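# Move one bottle from cabinet to bench upright

## Task

Take a single bottle out of the cabinet and leave it standing upright on the bench; the remaining two bottles must stay inside the cabinet.

## Robot and tools

Robot: two UR-style six-joint arms, left_arm and right_arm, each with a two-finger gripper (140 mm max opening, fingers that can fold) and a wrist camera. Each arm rides its own carriage on one shared floor track running along y at x = 0. left_rail carries left_arm and is always the carriage on the +y side; right_rail carries right_arm. Arm bases sit at x = 0, y = the carriage's position_m, z = 0.04 m, facing +x.

Scene frame: fixed to the table. Table top is z = 0, +z up, +x is the direction the arms face, +y is to their left. The table edge is at x = 0.17 m. Positions are in metres, velocities in m/s and rad/s, orientations as quaternions wxyz. end_effector_position is the point between the closed finger pads. Fingertips extend roughly 33 mm past it at small openings and about 9 mm when fully open. Anything falling off the table, or set on the track or the metal strip, fails the task.

execute_actions: takes "actions", a list holding one action (an empty list returns images, the scene number and the task). An action may contain "rows", "steps", "until", and rail commands. "rows" holds 1 to 15 rows, and each row covers one control step of 1/30 s. A row is one flat list of 18 numbers, each in [-1, 1], covering both arms: left_arm's 6 joint values, then its gripper position, force_limit and speed, then the same 9 for right_arm. Joint values are offsets from the Joint targets that held when the call began, not from the previous row, and they are scaled: 1.0 = 1.481 rad for shoulder pan and shoulder lift, and 2.222 rad for elbow and wrists 1 to 3. Sending the same offset again moves the arm further. Joint order is shoulder pan, shoulder lift, elbow, wrist 1, wrist 2, wrist 3. Gripper position is absolute: +1 is fully open, the pads meet near -0.8, and -1 closes until blocked. Lower force_limit and speed give a gentler grip. To leave a gripper as it is, resend its previous three numbers, because 0 counts as a command. "steps" runs from 1 to 450 (default 15); after the last row, the arm keeps heading for that row's target. "until" can end an action early using only left_rail or right_rail fields, for example {"right_rail": {"position_status": ["!=", "moving"]}}, or {"all": {"status": "ended"}}. "cameras" picks which images come back: cam_high, cam_low, cam_front, cam_side, cam_left_wrist, cam_right_wrist, or "all".

Rails: {"left_rail": {"position_m": p}} sets an absolute destination along y. Ranges: left_rail -0.8 to 1.5 m, right_rail -1.5 to 0.8 m. speed_m_s can be 0.01 to 1 and acceleration_factor 0.1 to 1. {"stop": true} brakes the carriage. The two carriages stay about 0.7 m or more apart. After a drive, wait with until until it stops moving, and only then aim the gripper at scene points.

move: "target" is either one 18-number row in the same layout and scaling, or a list of up to 15 such rows. Every row counts its offsets from the current Joint targets, not from the row before it. "speed" is rad/s for the joint with farthest to travel: 0.01 to 3.14, default 0.5. "blend" (rad) rounds corners between rows. "stop_force" (4 to 120 N) ends an arm's path once it meets contact; pair it with a low speed. "zero" resets the force zero first. blocking=false returns early, after which you must use wait or stop before sending new rows or moves. The result line "move:" shows done, off_target, held, fault or moving.

wait(seconds 0 to 10) lets the scene run on. stop brakes a running move. zoom_image(camera, region [x0,y0,x1,y1], no more than 504x504) enlarges part of the newest image. zero_wrist_force(arm) resets the zero of that arm's force sensor. read_manual gives licence texts. finished_scene(scene) ends the scene and cannot be undone.

Results: Joint positions, velocities and targets come in one block per arm: rail in m, then the six joints in rad. Joint torques are also given, along with wrist force/torque in the end-effector axes. object_status codes: 0 moving, 1 blocked while opening, 2 blocked while closing (the grip you want), 3 reached the commanded position or pads met (may be empty). position_measured is in counts: 3 is open, 230 is pads together. Warning lines include "joint sent to its limit", "joint command not followed" (clearance check), MOTOR HOT and fault messages.

Cautions: faults come from contact torque at a joint's load limit, or about 150 N of force, and stop the arm for 10 s. Because the arms are stiff, aiming past a firm contact causes a fault. Pads grip best near the fingertip quarter; closer to the palm the fingers fold and a narrow bottle may slip out. Avoid dropping, slamming, hard pushes, the arms pressing on each other, and overheating motors from holding a stretched pose for long. Put the bottle down gently and upright before opening the gripper.

Each tool is called after "Request:" in YAML: its name, and indented under it one key for each argument.

## Session

Request:
execute_actions:
  actions: []

Scene clock: 0.00 s.
left_arm: end_effector_position=(+0.3563, +1.0862, +0.5790) position_measured=3 object_status=3 end_effector_quat_wxyz=(+0.000, +0.000, +1.000, +0.000) | right_arm: end_effector_position=(+0.3563, -0.9986, +0.5790) position_measured=3 object_status=3 end_effector_quat_wxyz=(+0.000, +0.000, +1.000, +0.000)
Joint positions: left_arm=[1.008 -0.281 -2.157 1.821 -1.235 -1.571 -0.28] | right_arm=[-1.077 -0.28 -2.157 1.821 -1.235 -1.571 -0.28]
Joint velocities: within noise
Joint torques (N m): no reading
Wrist force (N): no reading
Wrist torque (N m): no reading
Wrist force, peak (N): no reading
Joint targets: left_arm=[1.008 -0.281 -2.157 1.821 -1.235 -1.571 -0.280] | right_arm=[-1.077 -0.280 -2.157 1.821 -1.235 -1.571 -0.280]
Tool commands: left_gripper/position=+1.0 left_gripper/force_limit=+1.0 left_gripper/speed=+1.0 right_gripper/position=+1.0 right_gripper/force_limit=+1.0 right_gripper/speed=+1.0
left_rail: position_m=1.008 position_status=done
right_rail: position_m=-1.077 position_status=done

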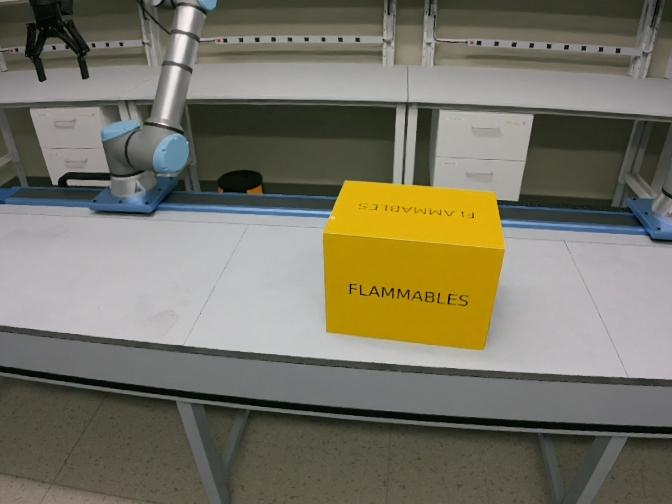

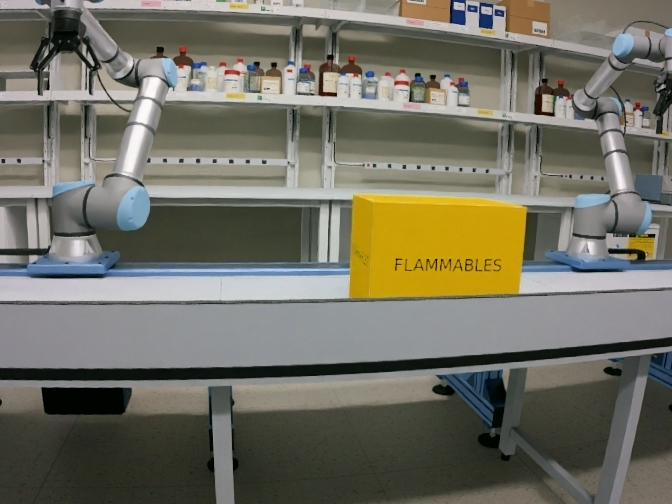

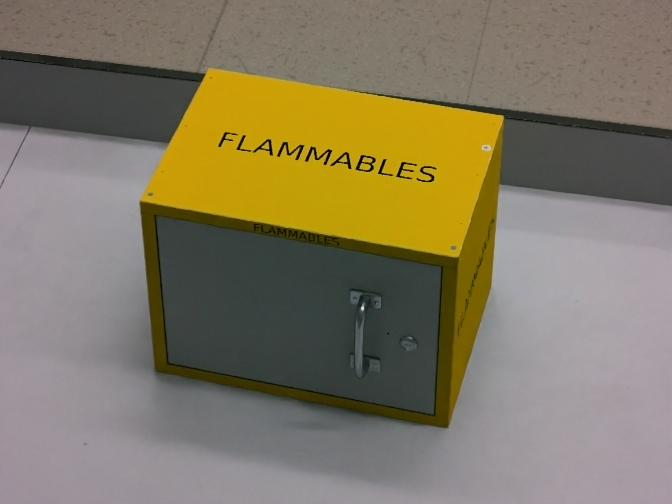

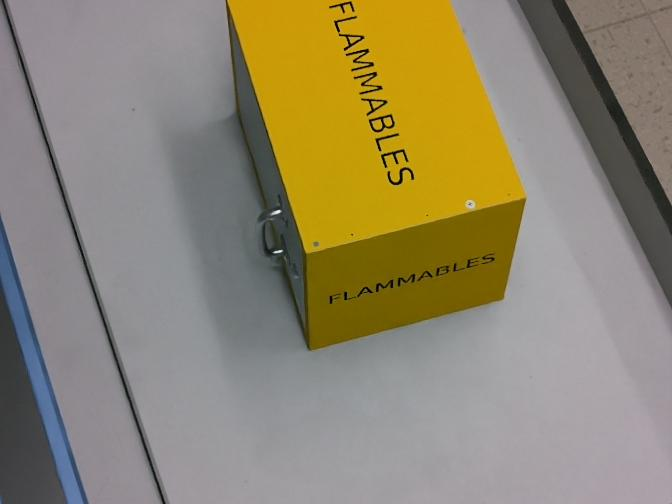

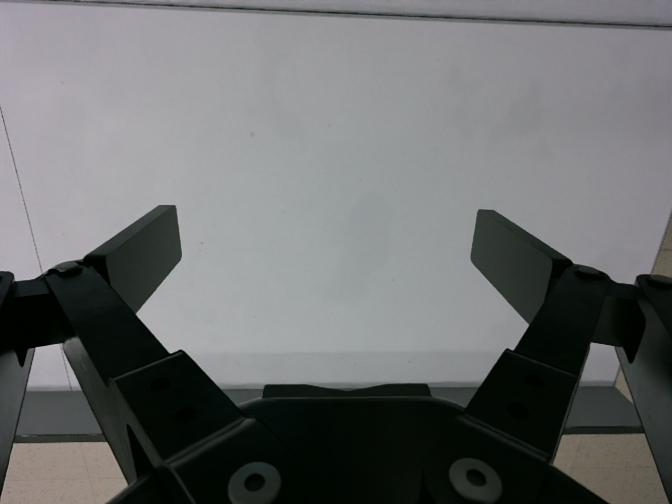

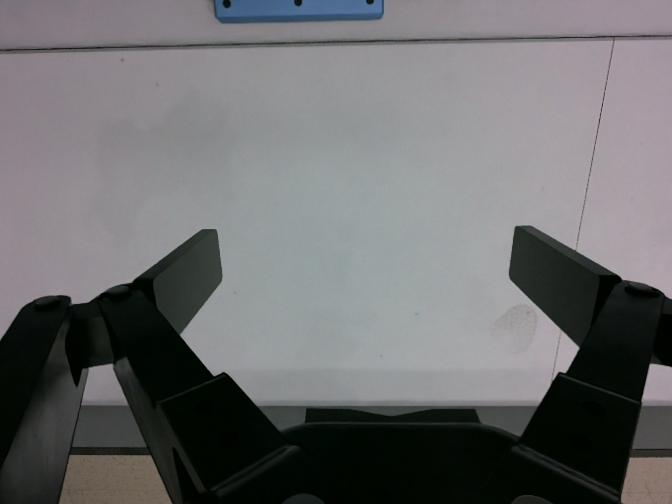

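Request:
zoom_image:
  camera: "cam_front"
  region: [300, 260, 470, 440]

Request:
zoom_image:
  camera: "cam_front"
  region: [130, 190, 300, 400]

Request:
zoom_image:
  camera: "cam_side"
  region: [220, 180, 340, 360]

Scaled by 2.800 from the camera's 672x504 image, which has a finer 960x720 frame.

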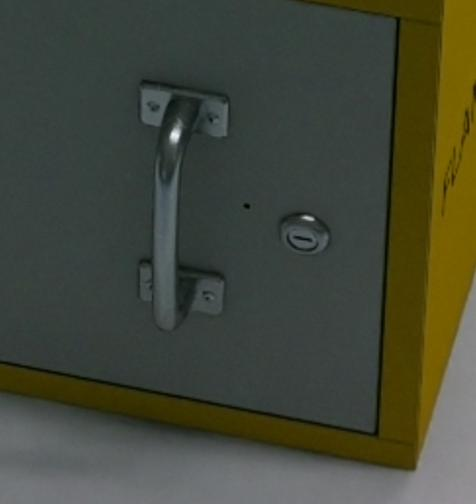

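Scaled by 2.400 from the camera's 672x504 image, which has a finer 960x720 frame.

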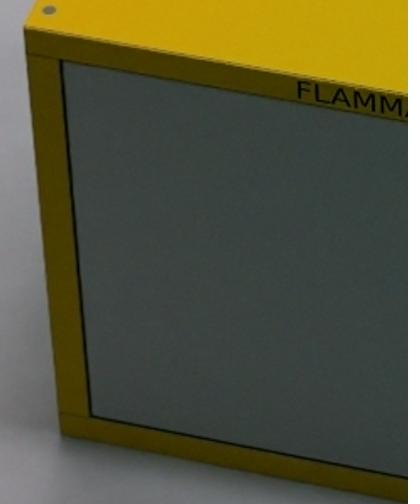

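Scaled by 2.800 from the camera's 672x504 image, which has a finer 960x720 frame.

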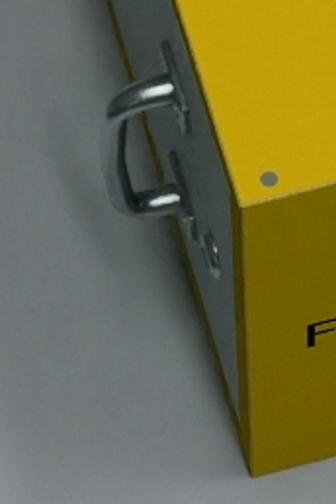

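Request:
execute_actions:
  actions:
    - {"right_rail": {"position_m": -0.5}, "steps": 90, "until": {"right_rail": {"position_status": ["!=", "moving"]}}}
  cameras: []

Scene clock: 35.50 s.
left_arm: end_effector_position=(+0.3563, +1.0862, +0.5790) position_measured=3 object_status=3 end_effector_quat_wxyz=(+0.000, +0.000, +1.000, +0.000) | right_arm: end_effector_position=(+0.3563, -0.4214, +0.5790) position_measured=3 object_status=3 end_effector_quat_wxyz=(+0.000, +0.000, +1.000, +0.000)
Joint positions: left_arm=[1.008 -0.281 -2.157 1.821 -1.235 -1.571 -0.28] | right_arm=[-0.5 -0.28 -2.157 1.821 -1.235 -1.571 -0.28]
Joint torques (N m): left_arm=[0.77 4.39 -44.6 -5.65 -0.05 -0.17] | right_arm=[-1.67 6.12 -54.48 -4.75 -0.42 -0.09]
Wrist force (N): left_arm=[-0.6 0.5 -0.3] | right_arm=[0.0 0.0 0.0]
Wrist torque (N m): left_arm=[0.12 0.12 -0.01] | right_arm=[-0.01 0.00 0.00]
Wrist force, peak (N): left_arm=[-0.1 0.6 -1.2] | right_arm=[-0.1 -2.1 0.0]
Joint targets: left_arm=[1.008 -0.281 -2.157 1.821 -1.235 -1.571 -0.280] | right_arm=[-0.500 -0.280 -2.157 1.821 -1.235 -1.571 -0.280]
Tool commands: left_gripper/position=+1.0 left_gripper/force_limit=+1.0 left_gripper/speed=+1.0 right_gripper/position=+1.0 right_gripper/force_limit=+1.0 right_gripper/speed=+1.0
left_rail: position_m=1.008 position_status=done
right_rail: position_m=-0.500 position_status=done
No camera images: "cameras" was empty.

Request:
move:
  target: [0,0,0,0,0,0,1,1,1,-0.2836,0.3761,-0.9545,-0.1643,0.482,0.063,-0.09,0,-0.5]
  speed: 1.4

Scene clock: 39.10 s.
left_arm: end_effector_position=(+0.3563, +1.0862, +0.5790) position_measured=3 object_status=3 end_effector_quat_wxyz=(+0.000, +0.000, +1.000, +0.000) | right_arm: end_effector_position=(+0.2352, -0.0795, +1.5435) position_measured=140 object_status=3 end_effector_quat_wxyz=(+0.764, -0.267, +0.587, -0.023)
Joint positions: left_arm=[1.008 -0.281 -2.157 1.821 -1.235 -1.571 -0.28] | right_arm=[-0.5 -0.701 -1.6 -0.3 -1.6 -0.5 -0.141]
Joint torques (N m): left_arm=[1.31 3.4 -44.76 -5.6 0.26 -0.43] | right_arm=[-13.75 39.53 1.32 -2.25 1.69 1.97]
Wrist force (N): left_arm=[-0.3 0.3 -0.5] | right_arm=[-0.6 -0.5 -0.1]
Wrist torque (N m): left_arm=[0.07 0.07 0.00] | right_arm=[-0.12 0.50 0.27]
Wrist force, peak (N): left_arm=[-0.8 0.7 -0.8] | right_arm=[-2.7 4.0 -1.0]
Joint targets: left_arm=[1.008 -0.281 -2.157 1.821 -1.235 -1.571 -0.280] | right_arm=[-0.500 -0.701 -1.600 -0.300 -1.600 -0.500 -0.141]
left_rail: position_m=1.008 position_status=done
right_rail: position_m=-0.500 position_status=done
move: done

Request:
move:
  target: [0,0,0,0,0,0,1,1,1,-0.2647,-0.2136,-0.9491,-0.1611,0.4613,0.0635,-0.09,0,-0.5]
  speed: 1.2
  cameras: ["cam_front","cam_side","cam_right_wrist"]

Scene clock: 42.03 s.
left_arm: end_effector_position=(+0.3563, +1.0862, +0.5790) position_measured=3 object_status=3 end_effector_quat_wxyz=(+0.000, +0.000, +1.000, +0.000) | right_arm: end_effector_position=(+0.3000, -0.0598, +0.1482) position_measured=140 object_status=3 end_effector_quat_wxyz=(+0.016, +0.707, -0.017, +0.707)
Joint positions: left_arm=[1.008 -0.281 -2.157 1.821 -1.235 -1.571 -0.28] | right_arm=[-0.5 -1.093 -1.916 -2.409 -1.958 0.525 0.001]
Joint torques (N m): left_arm=[0.4 4.83 -44.4 -5.4 -0.09 -0.65] | right_arm=[-12.83 36.84 7.29 -4.24 2.6 2.55]
Wrist force (N): left_arm=[-0.4 0.1 -0.6] | right_arm=[0.4 0.9 -0.1]
Wrist torque (N m): left_arm=[0.03 0.08 0.00] | right_arm=[0.29 -0.23 -0.06]
Wrist force, peak (N): left_arm=[-0.5 0.9 -0.6] | right_arm=[-1.9 7.2 4.0]
Joint targets: left_arm=[1.008 -0.281 -2.157 1.821 -1.235 -1.571 -0.280] | right_arm=[-0.500 -1.093 -1.916 -2.409 -1.958 0.525 0.001]
left_rail: position_m=1.008 position_status=done
right_rail: position_m=-0.500 position_status=done
move: done
camera_calibration:
cam_right_wrist: T_world_to_cam=[[-0.0101042, -0.999895, -0.0103893, -0.0350843], [-0.327627, 0.0131267, -0.944716, 0.238876], [0.944753, -0.00614184, -0.327725, -0.0558881], [0, 0, 0, 1]] pos_world=[0.130708, -0.0385595, 0.20699]
Images, in order (width x height): cam_front 672x504, cam_side 672x504, cam_right_wrist 672x504.

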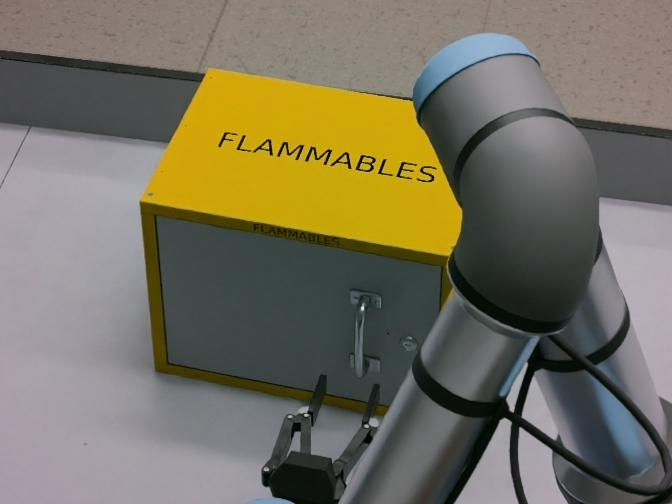

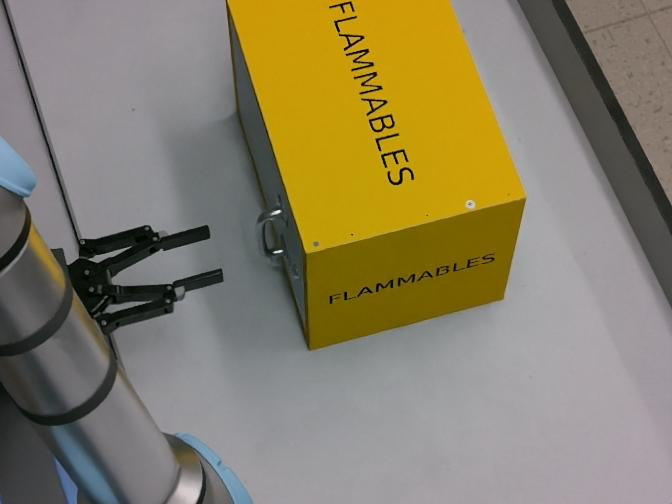

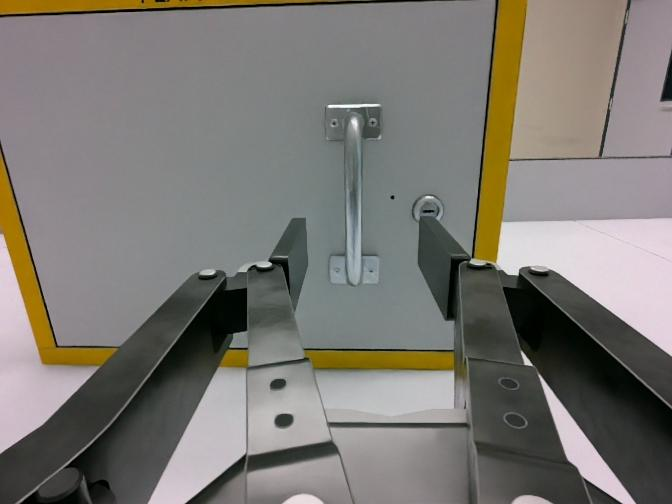

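Request:
move:
  target: [0,0,0,0,0,0,1,1,1,-0.0958,0,0,0,-0.064,-0.0005,-0.09,0,-0.5]
  speed: 0.12
  stop_force: 15
  cameras: ["cam_side","cam_right_wrist"]

Scene clock: 46.27 s.
left_arm: end_effector_position=(+0.3563, +1.0862, +0.5790) position_measured=3 object_status=3 end_effector_quat_wxyz=(+0.000, +0.000, +1.000, +0.000) | right_arm: end_effector_position=(+0.3649, -0.0588, +0.1482) position_measured=140 object_status=3 end_effector_quat_wxyz=(+0.017, +0.707, -0.016, +0.707)
Joint positions: left_arm=[1.008 -0.281 -2.157 1.821 -1.235 -1.571 -0.28] | right_arm=[-0.5 -1.235 -1.916 -2.409 -1.958 0.383 -0.001]
Joint torques (N m): left_arm=[1.12 5.83 -44.06 -5.58 0.02 -0.28] | right_arm=[-12.84 37.52 16.91 0.02 -4.38 -1.28]
Wrist force (N): left_arm=[0.0 0.4 -0.1] | right_arm=[1.1 0.9 0.0]
Wrist torque (N m): left_arm=[0.09 -0.01 0.00] | right_arm=[0.30 -0.38 -0.07]
Wrist force, peak (N): left_arm=[-1.2 0.6 -0.2] | right_arm=[1.1 1.1 0.7]
Joint targets: left_arm=[1.008 -0.281 -2.157 1.821 -1.235 -1.571 -0.280] | right_arm=[-0.500 -1.235 -1.916 -2.409 -1.958 0.383 -0.001]
left_rail: position_m=1.008 position_status=done
right_rail: position_m=-0.500 position_status=done
move: done
camera_calibration:
cam_right_wrist: T_world_to_cam=[[-0.00997448, -0.999909, -0.00906182, -0.0336307], [-0.327524, 0.0118293, -0.944769, 0.260092], [0.94479, -0.00645562, -0.327612, -0.117335], [0, 0, 0, 1]] pos_world=[0.195708, -0.0374618, 0.206982]
Images, in order (width x height): cam_side 672x504, cam_right_wrist 672x504.

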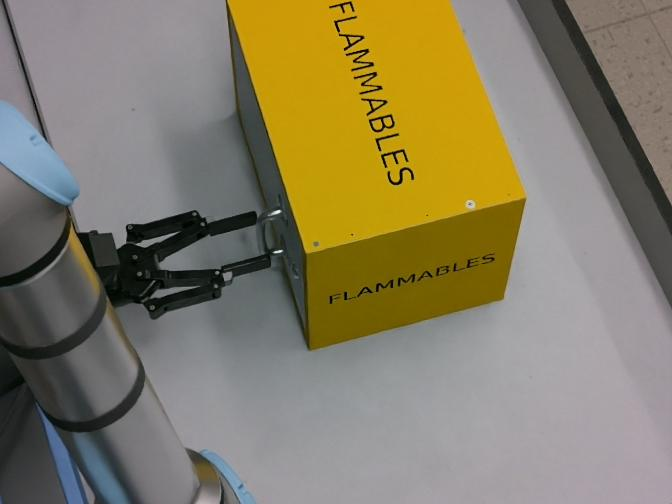

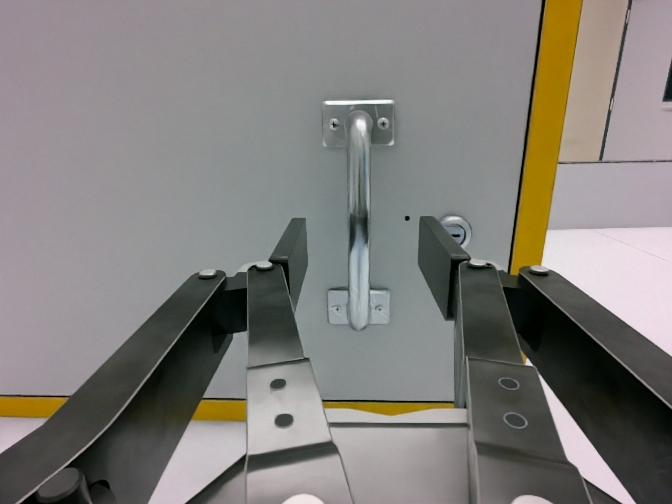

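Request:
execute_actions:
  actions:
    - {"rows": [[0,0,0,0,0,0,1,1,1,0,0,0,0,0,0,-1,0,-1]], "steps": 75}
  cameras: ["cam_right_wrist"]

Scene clock: 49.33 s.
left_arm: end_effector_position=(+0.3563, +1.0862, +0.5790) position_measured=3 object_status=3 end_effector_quat_wxyz=(+0.000, +0.000, +1.000, +0.000) | right_arm: end_effector_position=(+0.3649, -0.0588, +0.1482) position_measured=215 object_status=2 end_effector_quat_wxyz=(+0.017, +0.707, -0.016, +0.707)
Joint positions: left_arm=[1.008 -0.281 -2.157 1.821 -1.235 -1.571 -0.28] | right_arm=[-0.5 -1.235 -1.916 -2.409 -1.958 0.383 -0.001]
Joint torques (N m): left_arm=[1.51 4.32 -44.41 -5.66 0.5 -0.31] | right_arm=[-13.03 48.24 25.91 -0.44 1.23 -0.98]
Wrist force (N): left_arm=[-0.5 0.2 -0.1] | right_arm=[0.7 0.9 -6.7]
Wrist torque (N m): left_arm=[0.05 0.12 0.00] | right_arm=[0.26 -0.34 -0.04]
Wrist force, peak (N): left_arm=[-0.8 0.7 -0.5] | right_arm=[0.8 1.1 -6.9]
Joint targets: left_arm=[1.008 -0.281 -2.157 1.821 -1.235 -1.571 -0.280] | right_arm=[-0.500 -1.235 -1.916 -2.409 -1.958 0.383 -0.001]
left_rail: position_m=1.008 position_status=done
right_rail: position_m=-0.500 position_status=done
camera_calibration:
cam_right_wrist: T_world_to_cam=[[-0.00987966, -0.99991, -0.00909352, -0.0336426], [-0.327525, 0.0118282, -0.944769, 0.260092], [0.944791, -0.00635564, -0.327612, -0.117331], [0, 0, 0, 1]] pos_world=[0.195707, -0.0374617, 0.206982]
Images, in order (width x height): cam_right_wrist 672x504.

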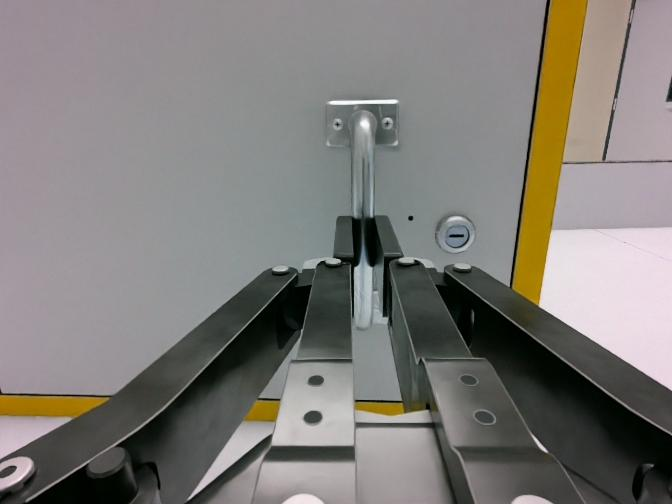

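Request:
move:
  target:
    - [0,0,0,0,0,0,1,1,1,0.0098,-0.0783,0.1033,-0.0511,0.1244,0,-1,0,-1]
    - [0,0,0,0,0,0,1,1,1,-0.0171,-0.1656,0.22,-0.1095,0.2243,0,-1,0,-1]
  speed: 0.22
  blend: [0.04,0]
  stop_force: 40
  cameras: ["cam_front","cam_side","cam_right_wrist"]

Scene clock: 56.40 s.
left_arm: end_effector_position=(+0.3563, +1.0862, +0.5790) position_measured=3 object_status=3 end_effector_quat_wxyz=(+0.000, +0.000, +1.000, +0.000) | right_arm: end_effector_position=(+0.2449, +0.0153, +0.1482) position_measured=215 object_status=2 end_effector_quat_wxyz=(+0.199, +0.679, -0.199, +0.678)
Joint positions: left_arm=[1.008 -0.281 -2.157 1.821 -1.235 -1.571 -0.28] | right_arm=[-0.5 -1.26 -2.161 -1.92 -2.201 0.881 -0.001]
Joint torques (N m): left_arm=[1.87 5.22 -44.61 -5.65 0.46 -0.46] | right_arm=[-13.46 60.84 37.23 -1.29 2.11 -1.3]
Wrist force (N): left_arm=[-0.3 0.3 -0.3] | right_arm=[13.7 2.9 1.3]
Wrist torque (N m): left_arm=[0.06 0.07 0.00] | right_arm=[0.40 -0.17 0.20]
Wrist force, peak (N): left_arm=[-1.0 0.3 -0.8] | right_arm=[2.8 22.1 -2.0]
Joint targets: left_arm=[1.008 -0.281 -2.157 1.821 -1.235 -1.571 -0.280] | right_arm=[-0.500 -1.260 -2.161 -1.920 -2.201 0.881 -0.001]
left_rail: position_m=1.008 position_status=done
right_rail: position_m=-0.500 position_status=done
move: done
camera_calibration:
cam_right_wrist: T_world_to_cam=[[-0.508706, -0.860891, -0.0092055, 0.159306], [-0.277898, 0.174313, -0.944663, 0.205209], [0.814856, -0.477997, -0.327914, 0.0355664], [0, 0, 0, 1]] pos_world=[0.109086, 0.118375, 0.206983]
Images, in order (width x height): cam_front 672x504, cam_side 672x504, cam_right_wrist 672x504.

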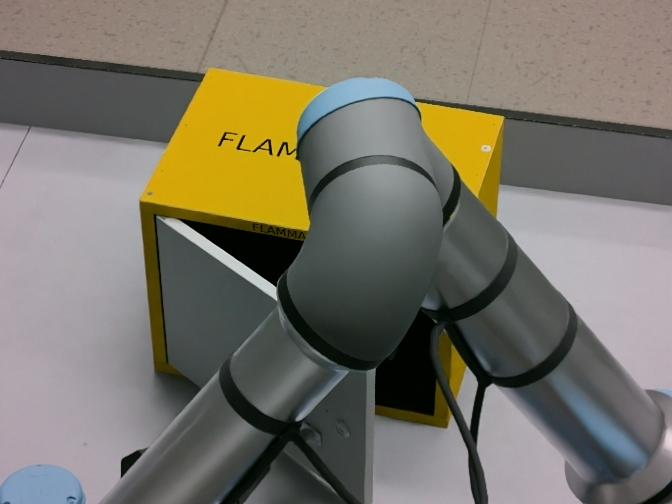

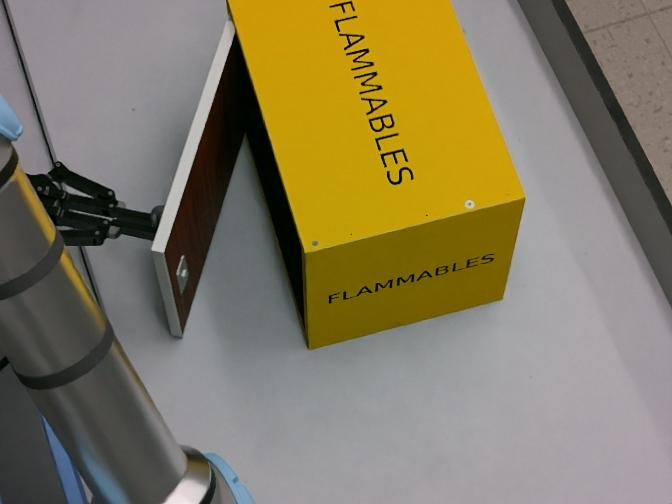

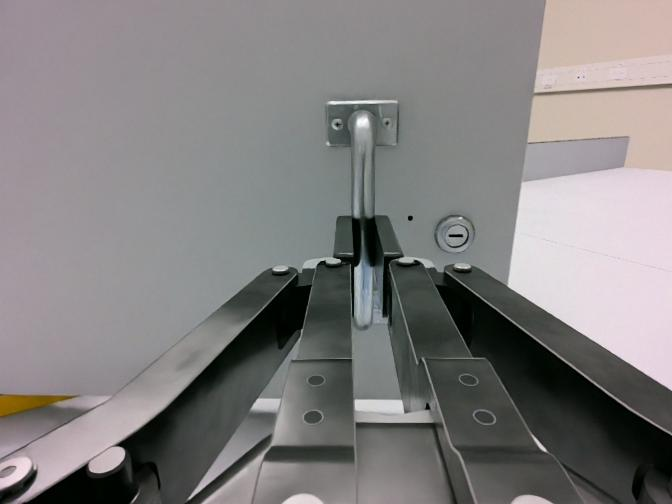

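Request:
move:
  target:
    - [0,0,0,0,0,0,1,1,1,-0.0452,-0.0931,0.1253,-0.0633,0.0877,0,-1,0,-1]
    - [0,0,0,0,0,0,1,1,1,-0.1,-0.1921,0.2591,-0.1311,0.169,0,-1,0,-1]
    - [0,0,0,0,0,0,1,1,1,-0.1605,-0.2994,0.405,-0.2055,0.2465,0,-1,0,-1]
    - [0,0,0,0,0,0,1,1,1,-0.2028,-0.3806,0.5153,-0.2617,0.2968,0,-1,0,-1]
  speed: 0.28
  blend: [0.04,0.04,0.04,0]
  stop_force: 40
  cameras: ["cam_front","cam_side","cam_right_wrist","cam_high"]

Scene clock: 62.97 s.
left_arm: end_effector_position=(+0.3563, +1.0862, +0.5790) position_measured=3 object_status=3 end_effector_quat_wxyz=(+0.000, +0.000, +1.000, +0.000) | right_arm: end_effector_position=(+0.1765, +0.2570, +0.1480) position_measured=215 object_status=2 end_effector_quat_wxyz=(+0.490, +0.510, -0.490, +0.510)
Joint positions: left_arm=[1.008 -0.281 -2.157 1.821 -1.235 -1.571 -0.28] | right_arm=[-0.5 -1.56 -2.725 -0.775 -2.783 1.541 -0.001]
Joint torques (N m): left_arm=[0.91 6.3 -44.84 -6.18 0.79 -0.48] | right_arm=[-29.46 108.37 49.1 -0.85 -4.33 -1.01]
Wrist force (N): left_arm=[0.1 0.2 -0.4] | right_arm=[13.1 23.5 -5.1]
Wrist torque (N m): left_arm=[0.03 -0.02 0.00] | right_arm=[-0.05 -0.21 0.32]
Wrist force, peak (N): left_arm=[-0.5 1.0 -0.5] | right_arm=[13.8 25.5 -2.1]
Joint targets: left_arm=[1.008 -0.281 -2.157 1.821 -1.235 -1.571 -0.280] | right_arm=[-0.500 -1.560 -2.725 -0.775 -2.783 1.541 -0.001]
left_rail: position_m=1.008 position_status=done
right_rail: position_m=-0.500 position_status=done
move: done
camera_calibration:
cam_right_wrist: T_world_to_cam=[[-0.99698, -0.077148, -0.00893042, 0.217319], [-0.0168725, 0.327403, -0.944734, 0.058565], [0.0758082, -0.94173, -0.327715, 0.45653], [0, 0, 0, 1]] pos_world=[0.183042, 0.42752, 0.206881]
Images, in order (width x height): cam_high 672x504, cam_front 672x504, cam_side 672x504, cam_right_wrist 672x504.

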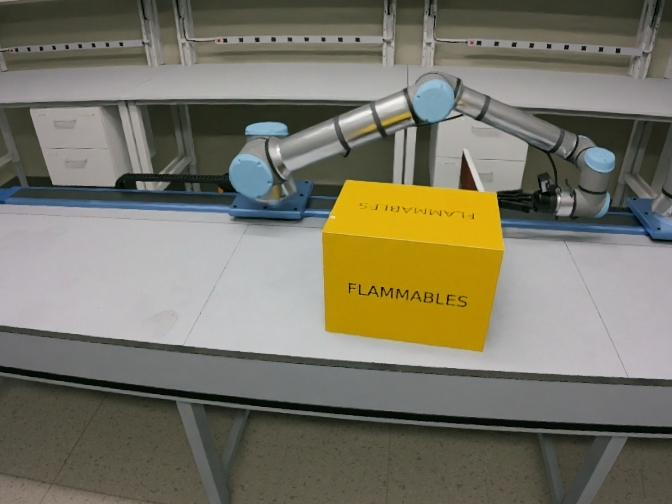

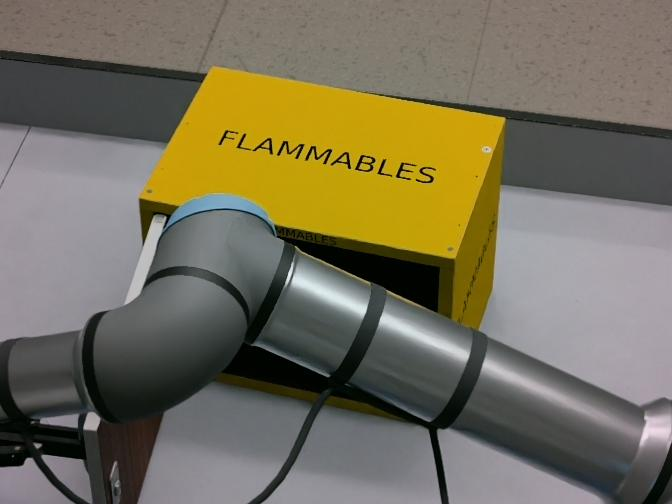

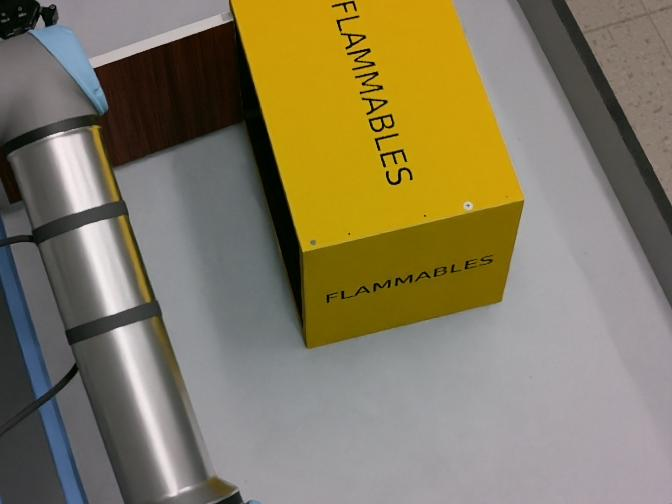

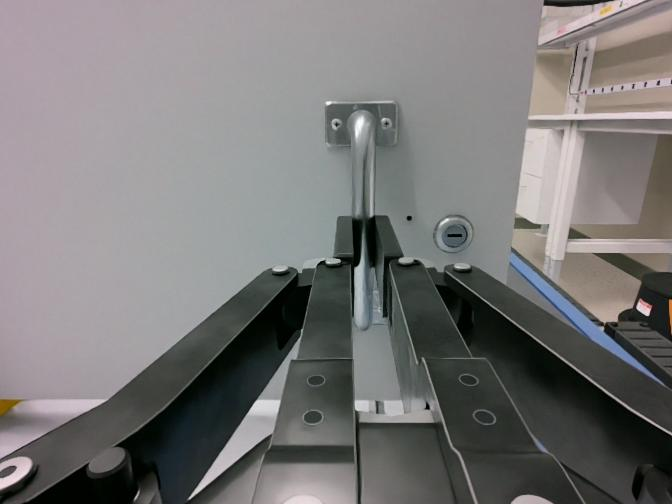

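Request:
move:
  target:
    - [0,0,0,0,0,0,1,1,1,0,0,0,0,0,0,-0.09,0,-0.5]
    - [0,0,0,0,0,0,1,1,1,-0.0005,-0.0887,0.1211,-0.0621,-0.0002,0,-0.09,0,-0.5]
  speed: 0.25
  cameras: ["cam_side","cam_right_wrist"]

Scene clock: 69.07 s.
left_arm: end_effector_position=(+0.3563, +1.0862, +0.5790) position_measured=3 object_status=3 end_effector_quat_wxyz=(+0.000, +0.000, +1.000, +0.000) | right_arm: end_effector_position=(+0.1767, +0.3069, +0.1480) position_measured=140 object_status=3 end_effector_quat_wxyz=(+0.490, +0.510, -0.490, +0.510)
Joint positions: left_arm=[1.008 -0.281 -2.157 1.821 -1.235 -1.571 -0.28] | right_arm=[-0.5 -1.561 -2.856 -0.506 -2.921 1.54 -0.001]
Joint torques (N m): left_arm=[1.68 5.49 -44.34 -6.27 0.55 -0.81] | right_arm=[-14.86 122.14 57.27 -6.17 -4.14 -0.75]
Wrist force (N): left_arm=[-0.4 0.7 -0.6] | right_arm=[1.4 -0.6 -0.1]
Wrist torque (N m): left_arm=[0.15 0.08 -0.01] | right_arm=[-0.06 -0.46 -0.05]
Wrist force, peak (N): left_arm=[-0.8 0.7 -1.0] | right_arm=[13.7 24.0 -5.2]
Joint targets: left_arm=[1.008 -0.281 -2.157 1.821 -1.235 -1.571 -0.280] | right_arm=[-0.500 -1.561 -2.857 -0.506 -2.921 1.540 -0.001]
left_rail: position_m=1.008 position_status=done
right_rail: position_m=-0.500 position_status=done
move: done
camera_calibration:
cam_right_wrist: T_world_to_cam=[[-0.997004, -0.0768364, -0.0089059, 0.221217], [-0.01677, 0.327115, -0.944836, 0.0421822], [0.075511, -0.941856, -0.327424, 0.503493], [0, 0, 0, 1]] pos_world=[0.183242, 0.477417, 0.206681]
Images, in order (width x height): cam_side 672x504, cam_right_wrist 672x504.

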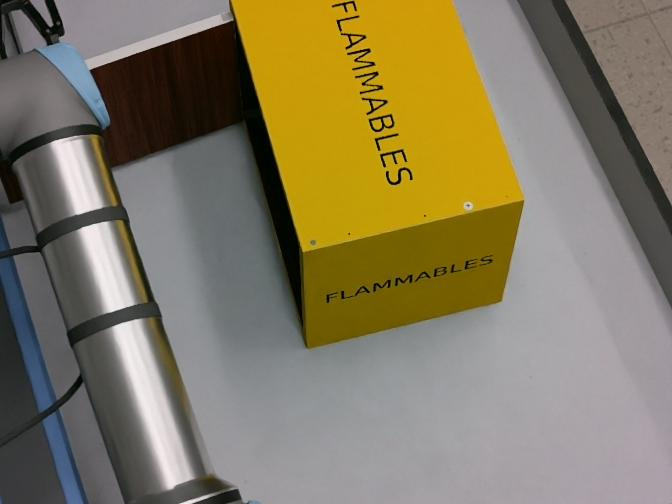

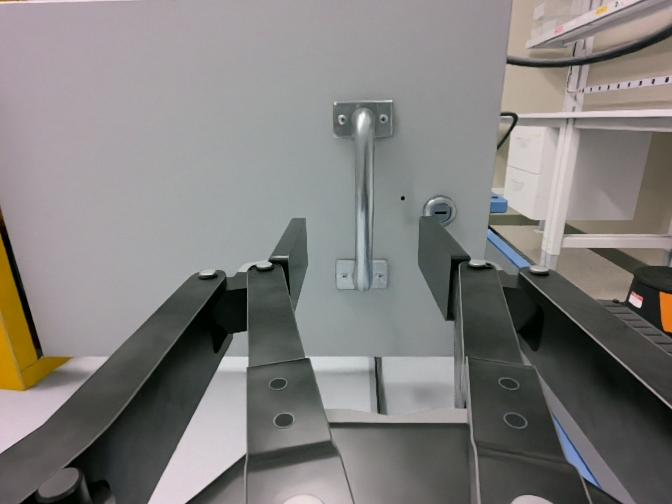

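Request:
move:
  target:
    - [0,0,0,0,0,0,1,1,1,0.0272,0.2215,-0.0512,-0.0964,0.0181,0,-0.09,0,-0.5]
    - [0,0,0,0,0,0,1,1,1,0.2773,0.718,-0.6082,0.1297,-0.3469,0,-0.09,0,-0.5]
    - [0,0,0,0,0,0,1,1,1,0.3964,0.5856,-0.7883,0.3981,-0.4035,0.0004,-0.09,0,-0.5]
  speed: [0.5,0.9,0.7]
  blend: [0.05,0.15,0]
  cameras: ["cam_front","cam_right_wrist","cam_side"]

Scene clock: 73.47 s.
left_arm: end_effector_position=(+0.3563, +1.0862, +0.5790) position_measured=3 object_status=3 end_effector_quat_wxyz=(+0.000, +0.000, +1.000, +0.000) | right_arm: end_effector_position=(+0.2000, +0.0001, +0.1500) position_measured=140 object_status=3 end_effector_quat_wxyz=(+0.016, +0.707, -0.017, +0.707)
Joint positions: left_arm=[1.008 -0.281 -2.157 1.821 -1.235 -1.571 -0.28] | right_arm=[-0.5 -0.974 -1.989 -2.257 -2.036 0.644 0]
Joint torques (N m): left_arm=[-0.46 6.23 -43.03 -6.42 0.72 -0.64] | right_arm=[15.24 46.13 10.3 0.3 -4.09 1.36]
Wrist force (N): left_arm=[-0.5 0.4 -0.4] | right_arm=[2.0 -0.7 -0.1]
Wrist torque (N m): left_arm=[0.09 0.10 0.00] | right_arm=[-0.03 -0.54 -0.05]
Wrist force, peak (N): left_arm=[-0.6 1.0 -0.8] | right_arm=[5.3 -2.2 0.2]
Joint targets: left_arm=[1.008 -0.281 -2.157 1.821 -1.235 -1.571 -0.280] | right_arm=[-0.500 -0.974 -1.989 -2.257 -2.036 0.644 0.000]
left_rail: position_m=1.008 position_status=done
right_rail: position_m=-0.500 position_status=done
move: done
camera_calibration:
cam_right_wrist: T_world_to_cam=[[-0.010104, -0.999898, -0.0100732, 0.0238532], [-0.32763, 0.012828, -0.944719, 0.207159], [0.944752, -0.00624519, -0.327727, 0.0394859], [0, 0, 0, 1]] pos_world=[0.0308083, 0.0214399, 0.208888]
Images, in order (width x height): cam_front 672x504, cam_side 672x504, cam_right_wrist 672x504.

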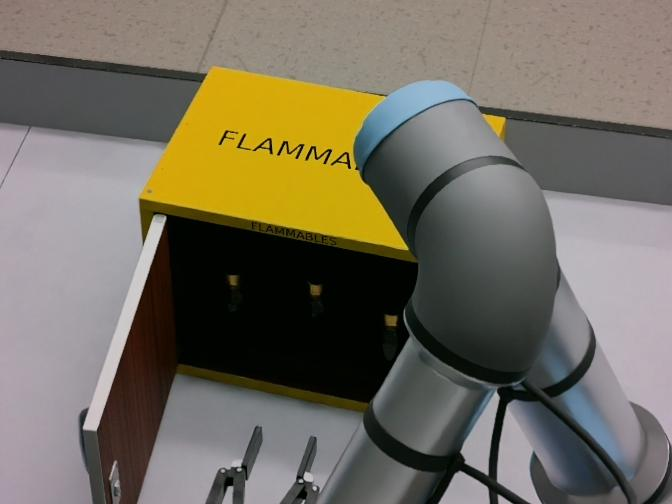

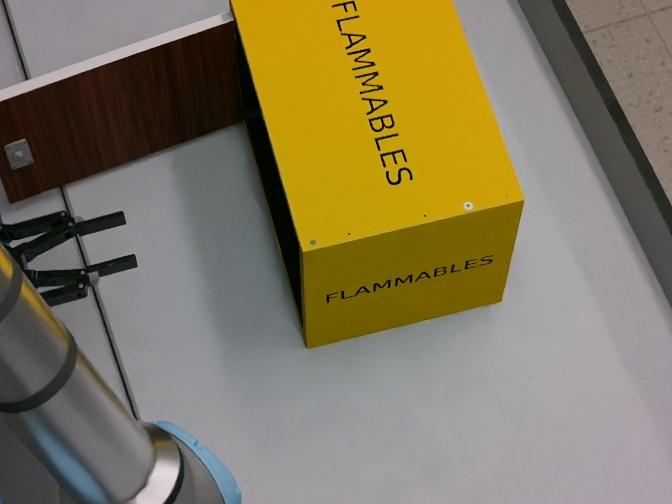

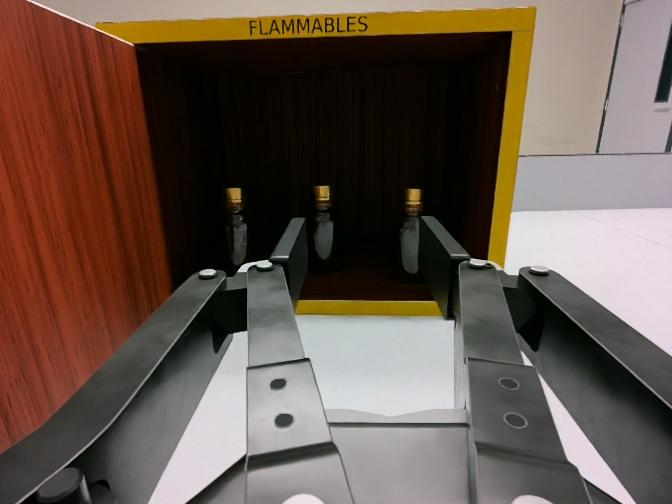

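Request:
zoom_image:
  camera: "cam_right_wrist"
  region: [200, 150, 500, 320]

Request:
zoom_image:
  camera: "cam_front"
  region: [200, 250, 430, 420]

Scaled by 1.680 from the camera's 672x504 image, which has a finer 960x720 frame.

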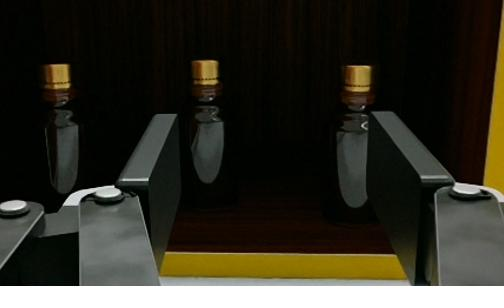

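Scaled by 2.191 from the camera's 672x504 image, which has a finer 960x720 frame.

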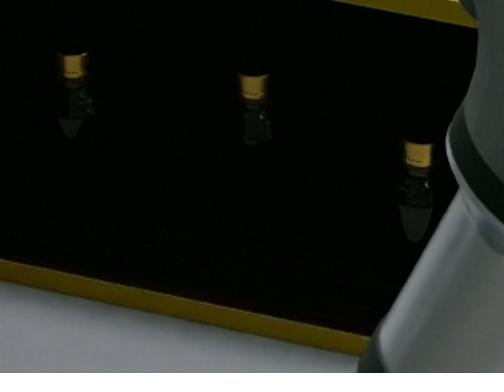

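Request:
move:
  target: [0,0,0,0,0,0,1,1,1,-0.1723,-0.0544,-0.0861,0.1223,-0.1148,0,0.03,0,-0.5]
  speed: 0.25
  cameras: ["cam_front","cam_side","cam_right_wrist"]

Request:
zoom_image:
  camera: "cam_right_wrist"
  region: [180, 60, 540, 330]

Scene clock: 84.23 s.
left_arm: end_effector_position=(+0.3563, +1.0862, +0.5790) position_measured=3 object_status=3 end_effector_quat_wxyz=(+0.000, +0.000, +1.000, +0.000) | right_arm: end_effector_position=(+0.3691, -0.0776, +0.0780) position_measured=126 object_status=3 end_effector_quat_wxyz=(+0.016, +0.707, -0.017, +0.707)
Joint positions: left_arm=[1.008 -0.281 -2.157 1.821 -1.235 -1.571 -0.28] | right_arm=[-0.5 -1.229 -2.07 -2.449 -1.765 0.389 0]
Joint torques (N m): left_arm=[1.75 6.24 -44.21 -6.47 0.98 -1.06] | right_arm=[-13.31 42.05 -3.63 0.93 -4.17 1.31]
Wrist force (N): left_arm=[-0.5 0.3 -0.6] | right_arm=[1.9 -0.4 0.0]
Wrist torque (N m): left_arm=[0.07 0.10 -0.02] | right_arm=[0.02 -0.50 -0.03]
Wrist force, peak (N): left_arm=[-0.7 0.9 -0.5] | right_arm=[2.6 -1.4 -2.6]
Joint targets: left_arm=[1.008 -0.281 -2.157 1.821 -1.235 -1.571 -0.280] | right_arm=[-0.500 -1.229 -2.070 -2.449 -1.765 0.389 0.000]
left_rail: position_m=1.008 position_status=done
right_rail: position_m=-0.500 position_status=done
move: done
camera_calibration:
cam_right_wrist: T_world_to_cam=[[-0.0101653, -0.999899, -0.00994858, -0.0528627], [-0.327511, 0.0127296, -0.944762, 0.195387], [0.944793, -0.00634554, -0.327607, -0.144322], [0, 0, 0, 1]] pos_world=[0.199809, -0.0562603, 0.136787]
Images, in order (width x height): cam_front 672x504, cam_side 672x504, cam_right_wrist 672x504.

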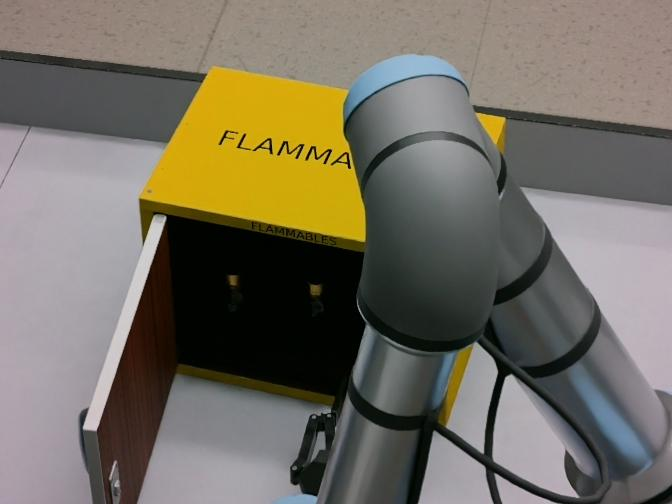

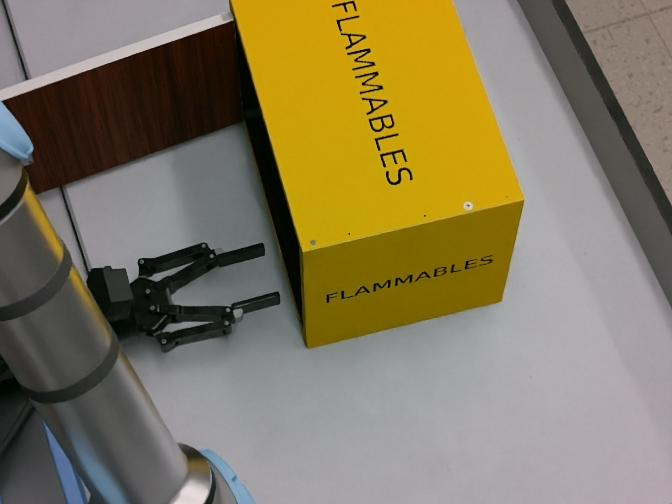

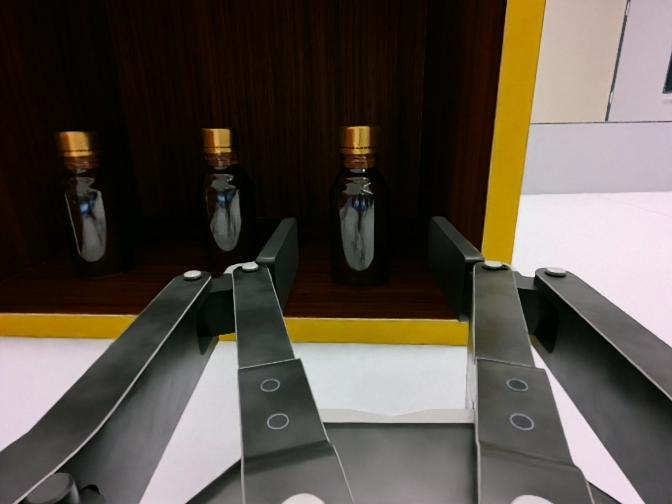

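Scaled by 1.400 from the camera's 672x504 image, which has a finer 960x720 frame.

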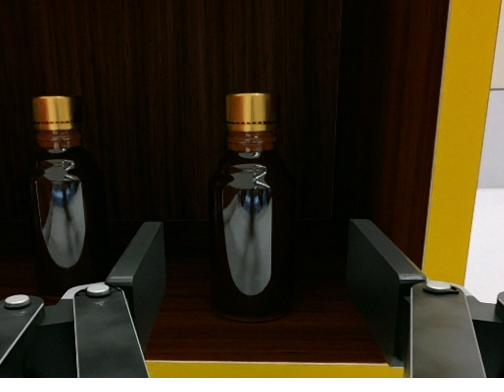

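Request:
move:
  target: [0,0,0,0,0,0,1,1,1,-0.1396,-0.0035,0.0084,-0.006,-0.093,0,0.03,0,-0.5]
  speed: 0.16
  stop_force: 10
  cameras: ["cam_right_wrist"]

Request:
zoom_image:
  camera: "cam_right_wrist"
  region: [200, 80, 540, 330]

Scene clock: 88.07 s.
left_arm: end_effector_position=(+0.3563, +1.0862, +0.5790) position_measured=3 object_status=3 end_effector_quat_wxyz=(+0.000, +0.000, +1.000, +0.000) | right_arm: end_effector_position=(+0.4571, -0.0828, +0.0780) position_measured=126 object_status=3 end_effector_quat_wxyz=(+0.016, +0.707, -0.017, +0.707)
Joint positions: left_arm=[1.008 -0.281 -2.157 1.821 -1.235 -1.571 -0.28] | right_arm=[-0.5 -1.436 -2.075 -2.43 -1.778 0.182 0]
Joint torques (N m): left_arm=[0.78 7.18 -44.04 -6.66 0.86 -0.83] | right_arm=[-12.03 42.68 19.47 -2.91 -4.48 1.47]
Wrist force (N): left_arm=[-0.3 0.5 -0.2] | right_arm=[1.8 -0.6 0.6]
Wrist torque (N m): left_arm=[0.11 0.05 -0.01] | right_arm=[-0.05 -0.51 -0.03]
Wrist force, peak (N): left_arm=[-1.0 0.6 -0.6] | right_arm=[2.6 -0.8 -0.2]
Joint targets: left_arm=[1.008 -0.281 -2.157 1.821 -1.235 -1.571 -0.280] | right_arm=[-0.500 -1.436 -2.075 -2.430 -1.778 0.182 0.000]
left_rail: position_m=1.008 position_status=done
right_rail: position_m=-0.500 position_status=done
move: done
camera_calibration:
cam_right_wrist: T_world_to_cam=[[-0.0104174, -0.999895, -0.0100746, -0.0569764], [-0.327416, 0.0129306, -0.944792, 0.224296], [0.944823, -0.00654365, -0.327516, -0.227626], [0, 0, 0, 1]] pos_world=[0.287911, -0.0613602, 0.136788]
Images, in order (width x height): cam_right_wrist 672x504.

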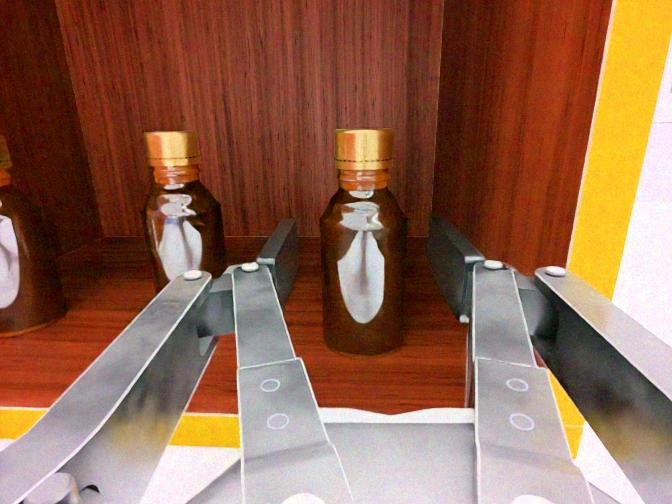

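Scaled by 1.482 from the camera's 672x504 image, which has a finer 960x720 frame.

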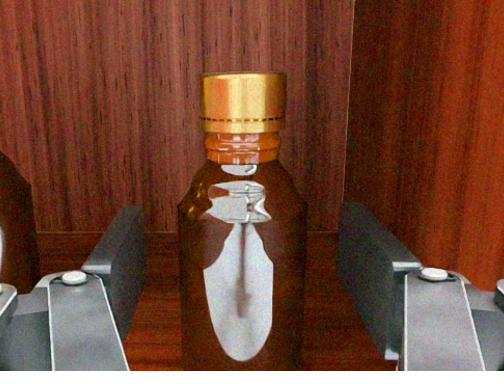

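Request:
execute_actions:
  actions:
    - {"rows": [[0,0,0,0,0,0,1,1,1,0,0,0,0,0,0,-1,-0.1,-1]], "steps": 55}
  cameras: ["cam_right_wrist"]

Scene clock: 94.33 s.
left_arm: end_effector_position=(+0.3563, +1.0862, +0.5790) position_measured=3 object_status=3 end_effector_quat_wxyz=(+0.000, +0.000, +1.000, +0.000) | right_arm: end_effector_position=(+0.4571, -0.0828, +0.0780) position_measured=162 object_status=2 end_effector_quat_wxyz=(+0.016, +0.707, -0.017, +0.707)
Joint positions: left_arm=[1.008 -0.281 -2.157 1.821 -1.235 -1.571 -0.28] | right_arm=[-0.5 -1.436 -2.075 -2.43 -1.778 0.182 0]
Joint torques (N m): left_arm=[0.81 7.37 -43.8 -6.68 1.23 -0.85] | right_arm=[-11.48 45.53 16.79 -0.39 -2.12 1.28]
Wrist force (N): left_arm=[-0.5 0.3 -0.2] | right_arm=[1.8 -1.2 -0.6]
Wrist torque (N m): left_arm=[0.06 0.10 0.00] | right_arm=[-0.14 -0.50 -0.01]
Wrist force, peak (N): left_arm=[-0.5 0.6 -0.9] | right_arm=[2.6 -0.9 -0.4]
Joint targets: left_arm=[1.008 -0.281 -2.157 1.821 -1.235 -1.571 -0.280] | right_arm=[-0.500 -1.436 -2.075 -2.430 -1.778 0.182 0.000]
left_rail: position_m=1.008 position_status=done
right_rail: position_m=-0.500 position_status=done
camera_calibration:
cam_right_wrist: T_world_to_cam=[[-0.0104174, -0.999895, -0.0100746, -0.0569764], [-0.327416, 0.0129306, -0.944792, 0.224296], [0.944823, -0.00654365, -0.327516, -0.227626], [0, 0, 0, 1]] pos_world=[0.287911, -0.0613602, 0.136788]
Images, in order (width x height): cam_right_wrist 672x504.

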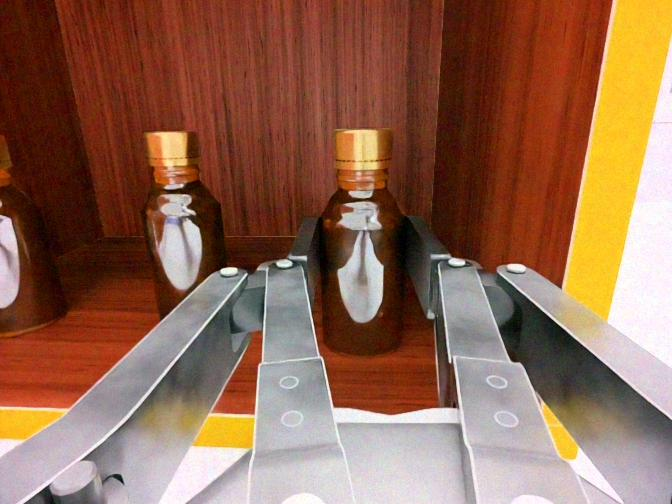

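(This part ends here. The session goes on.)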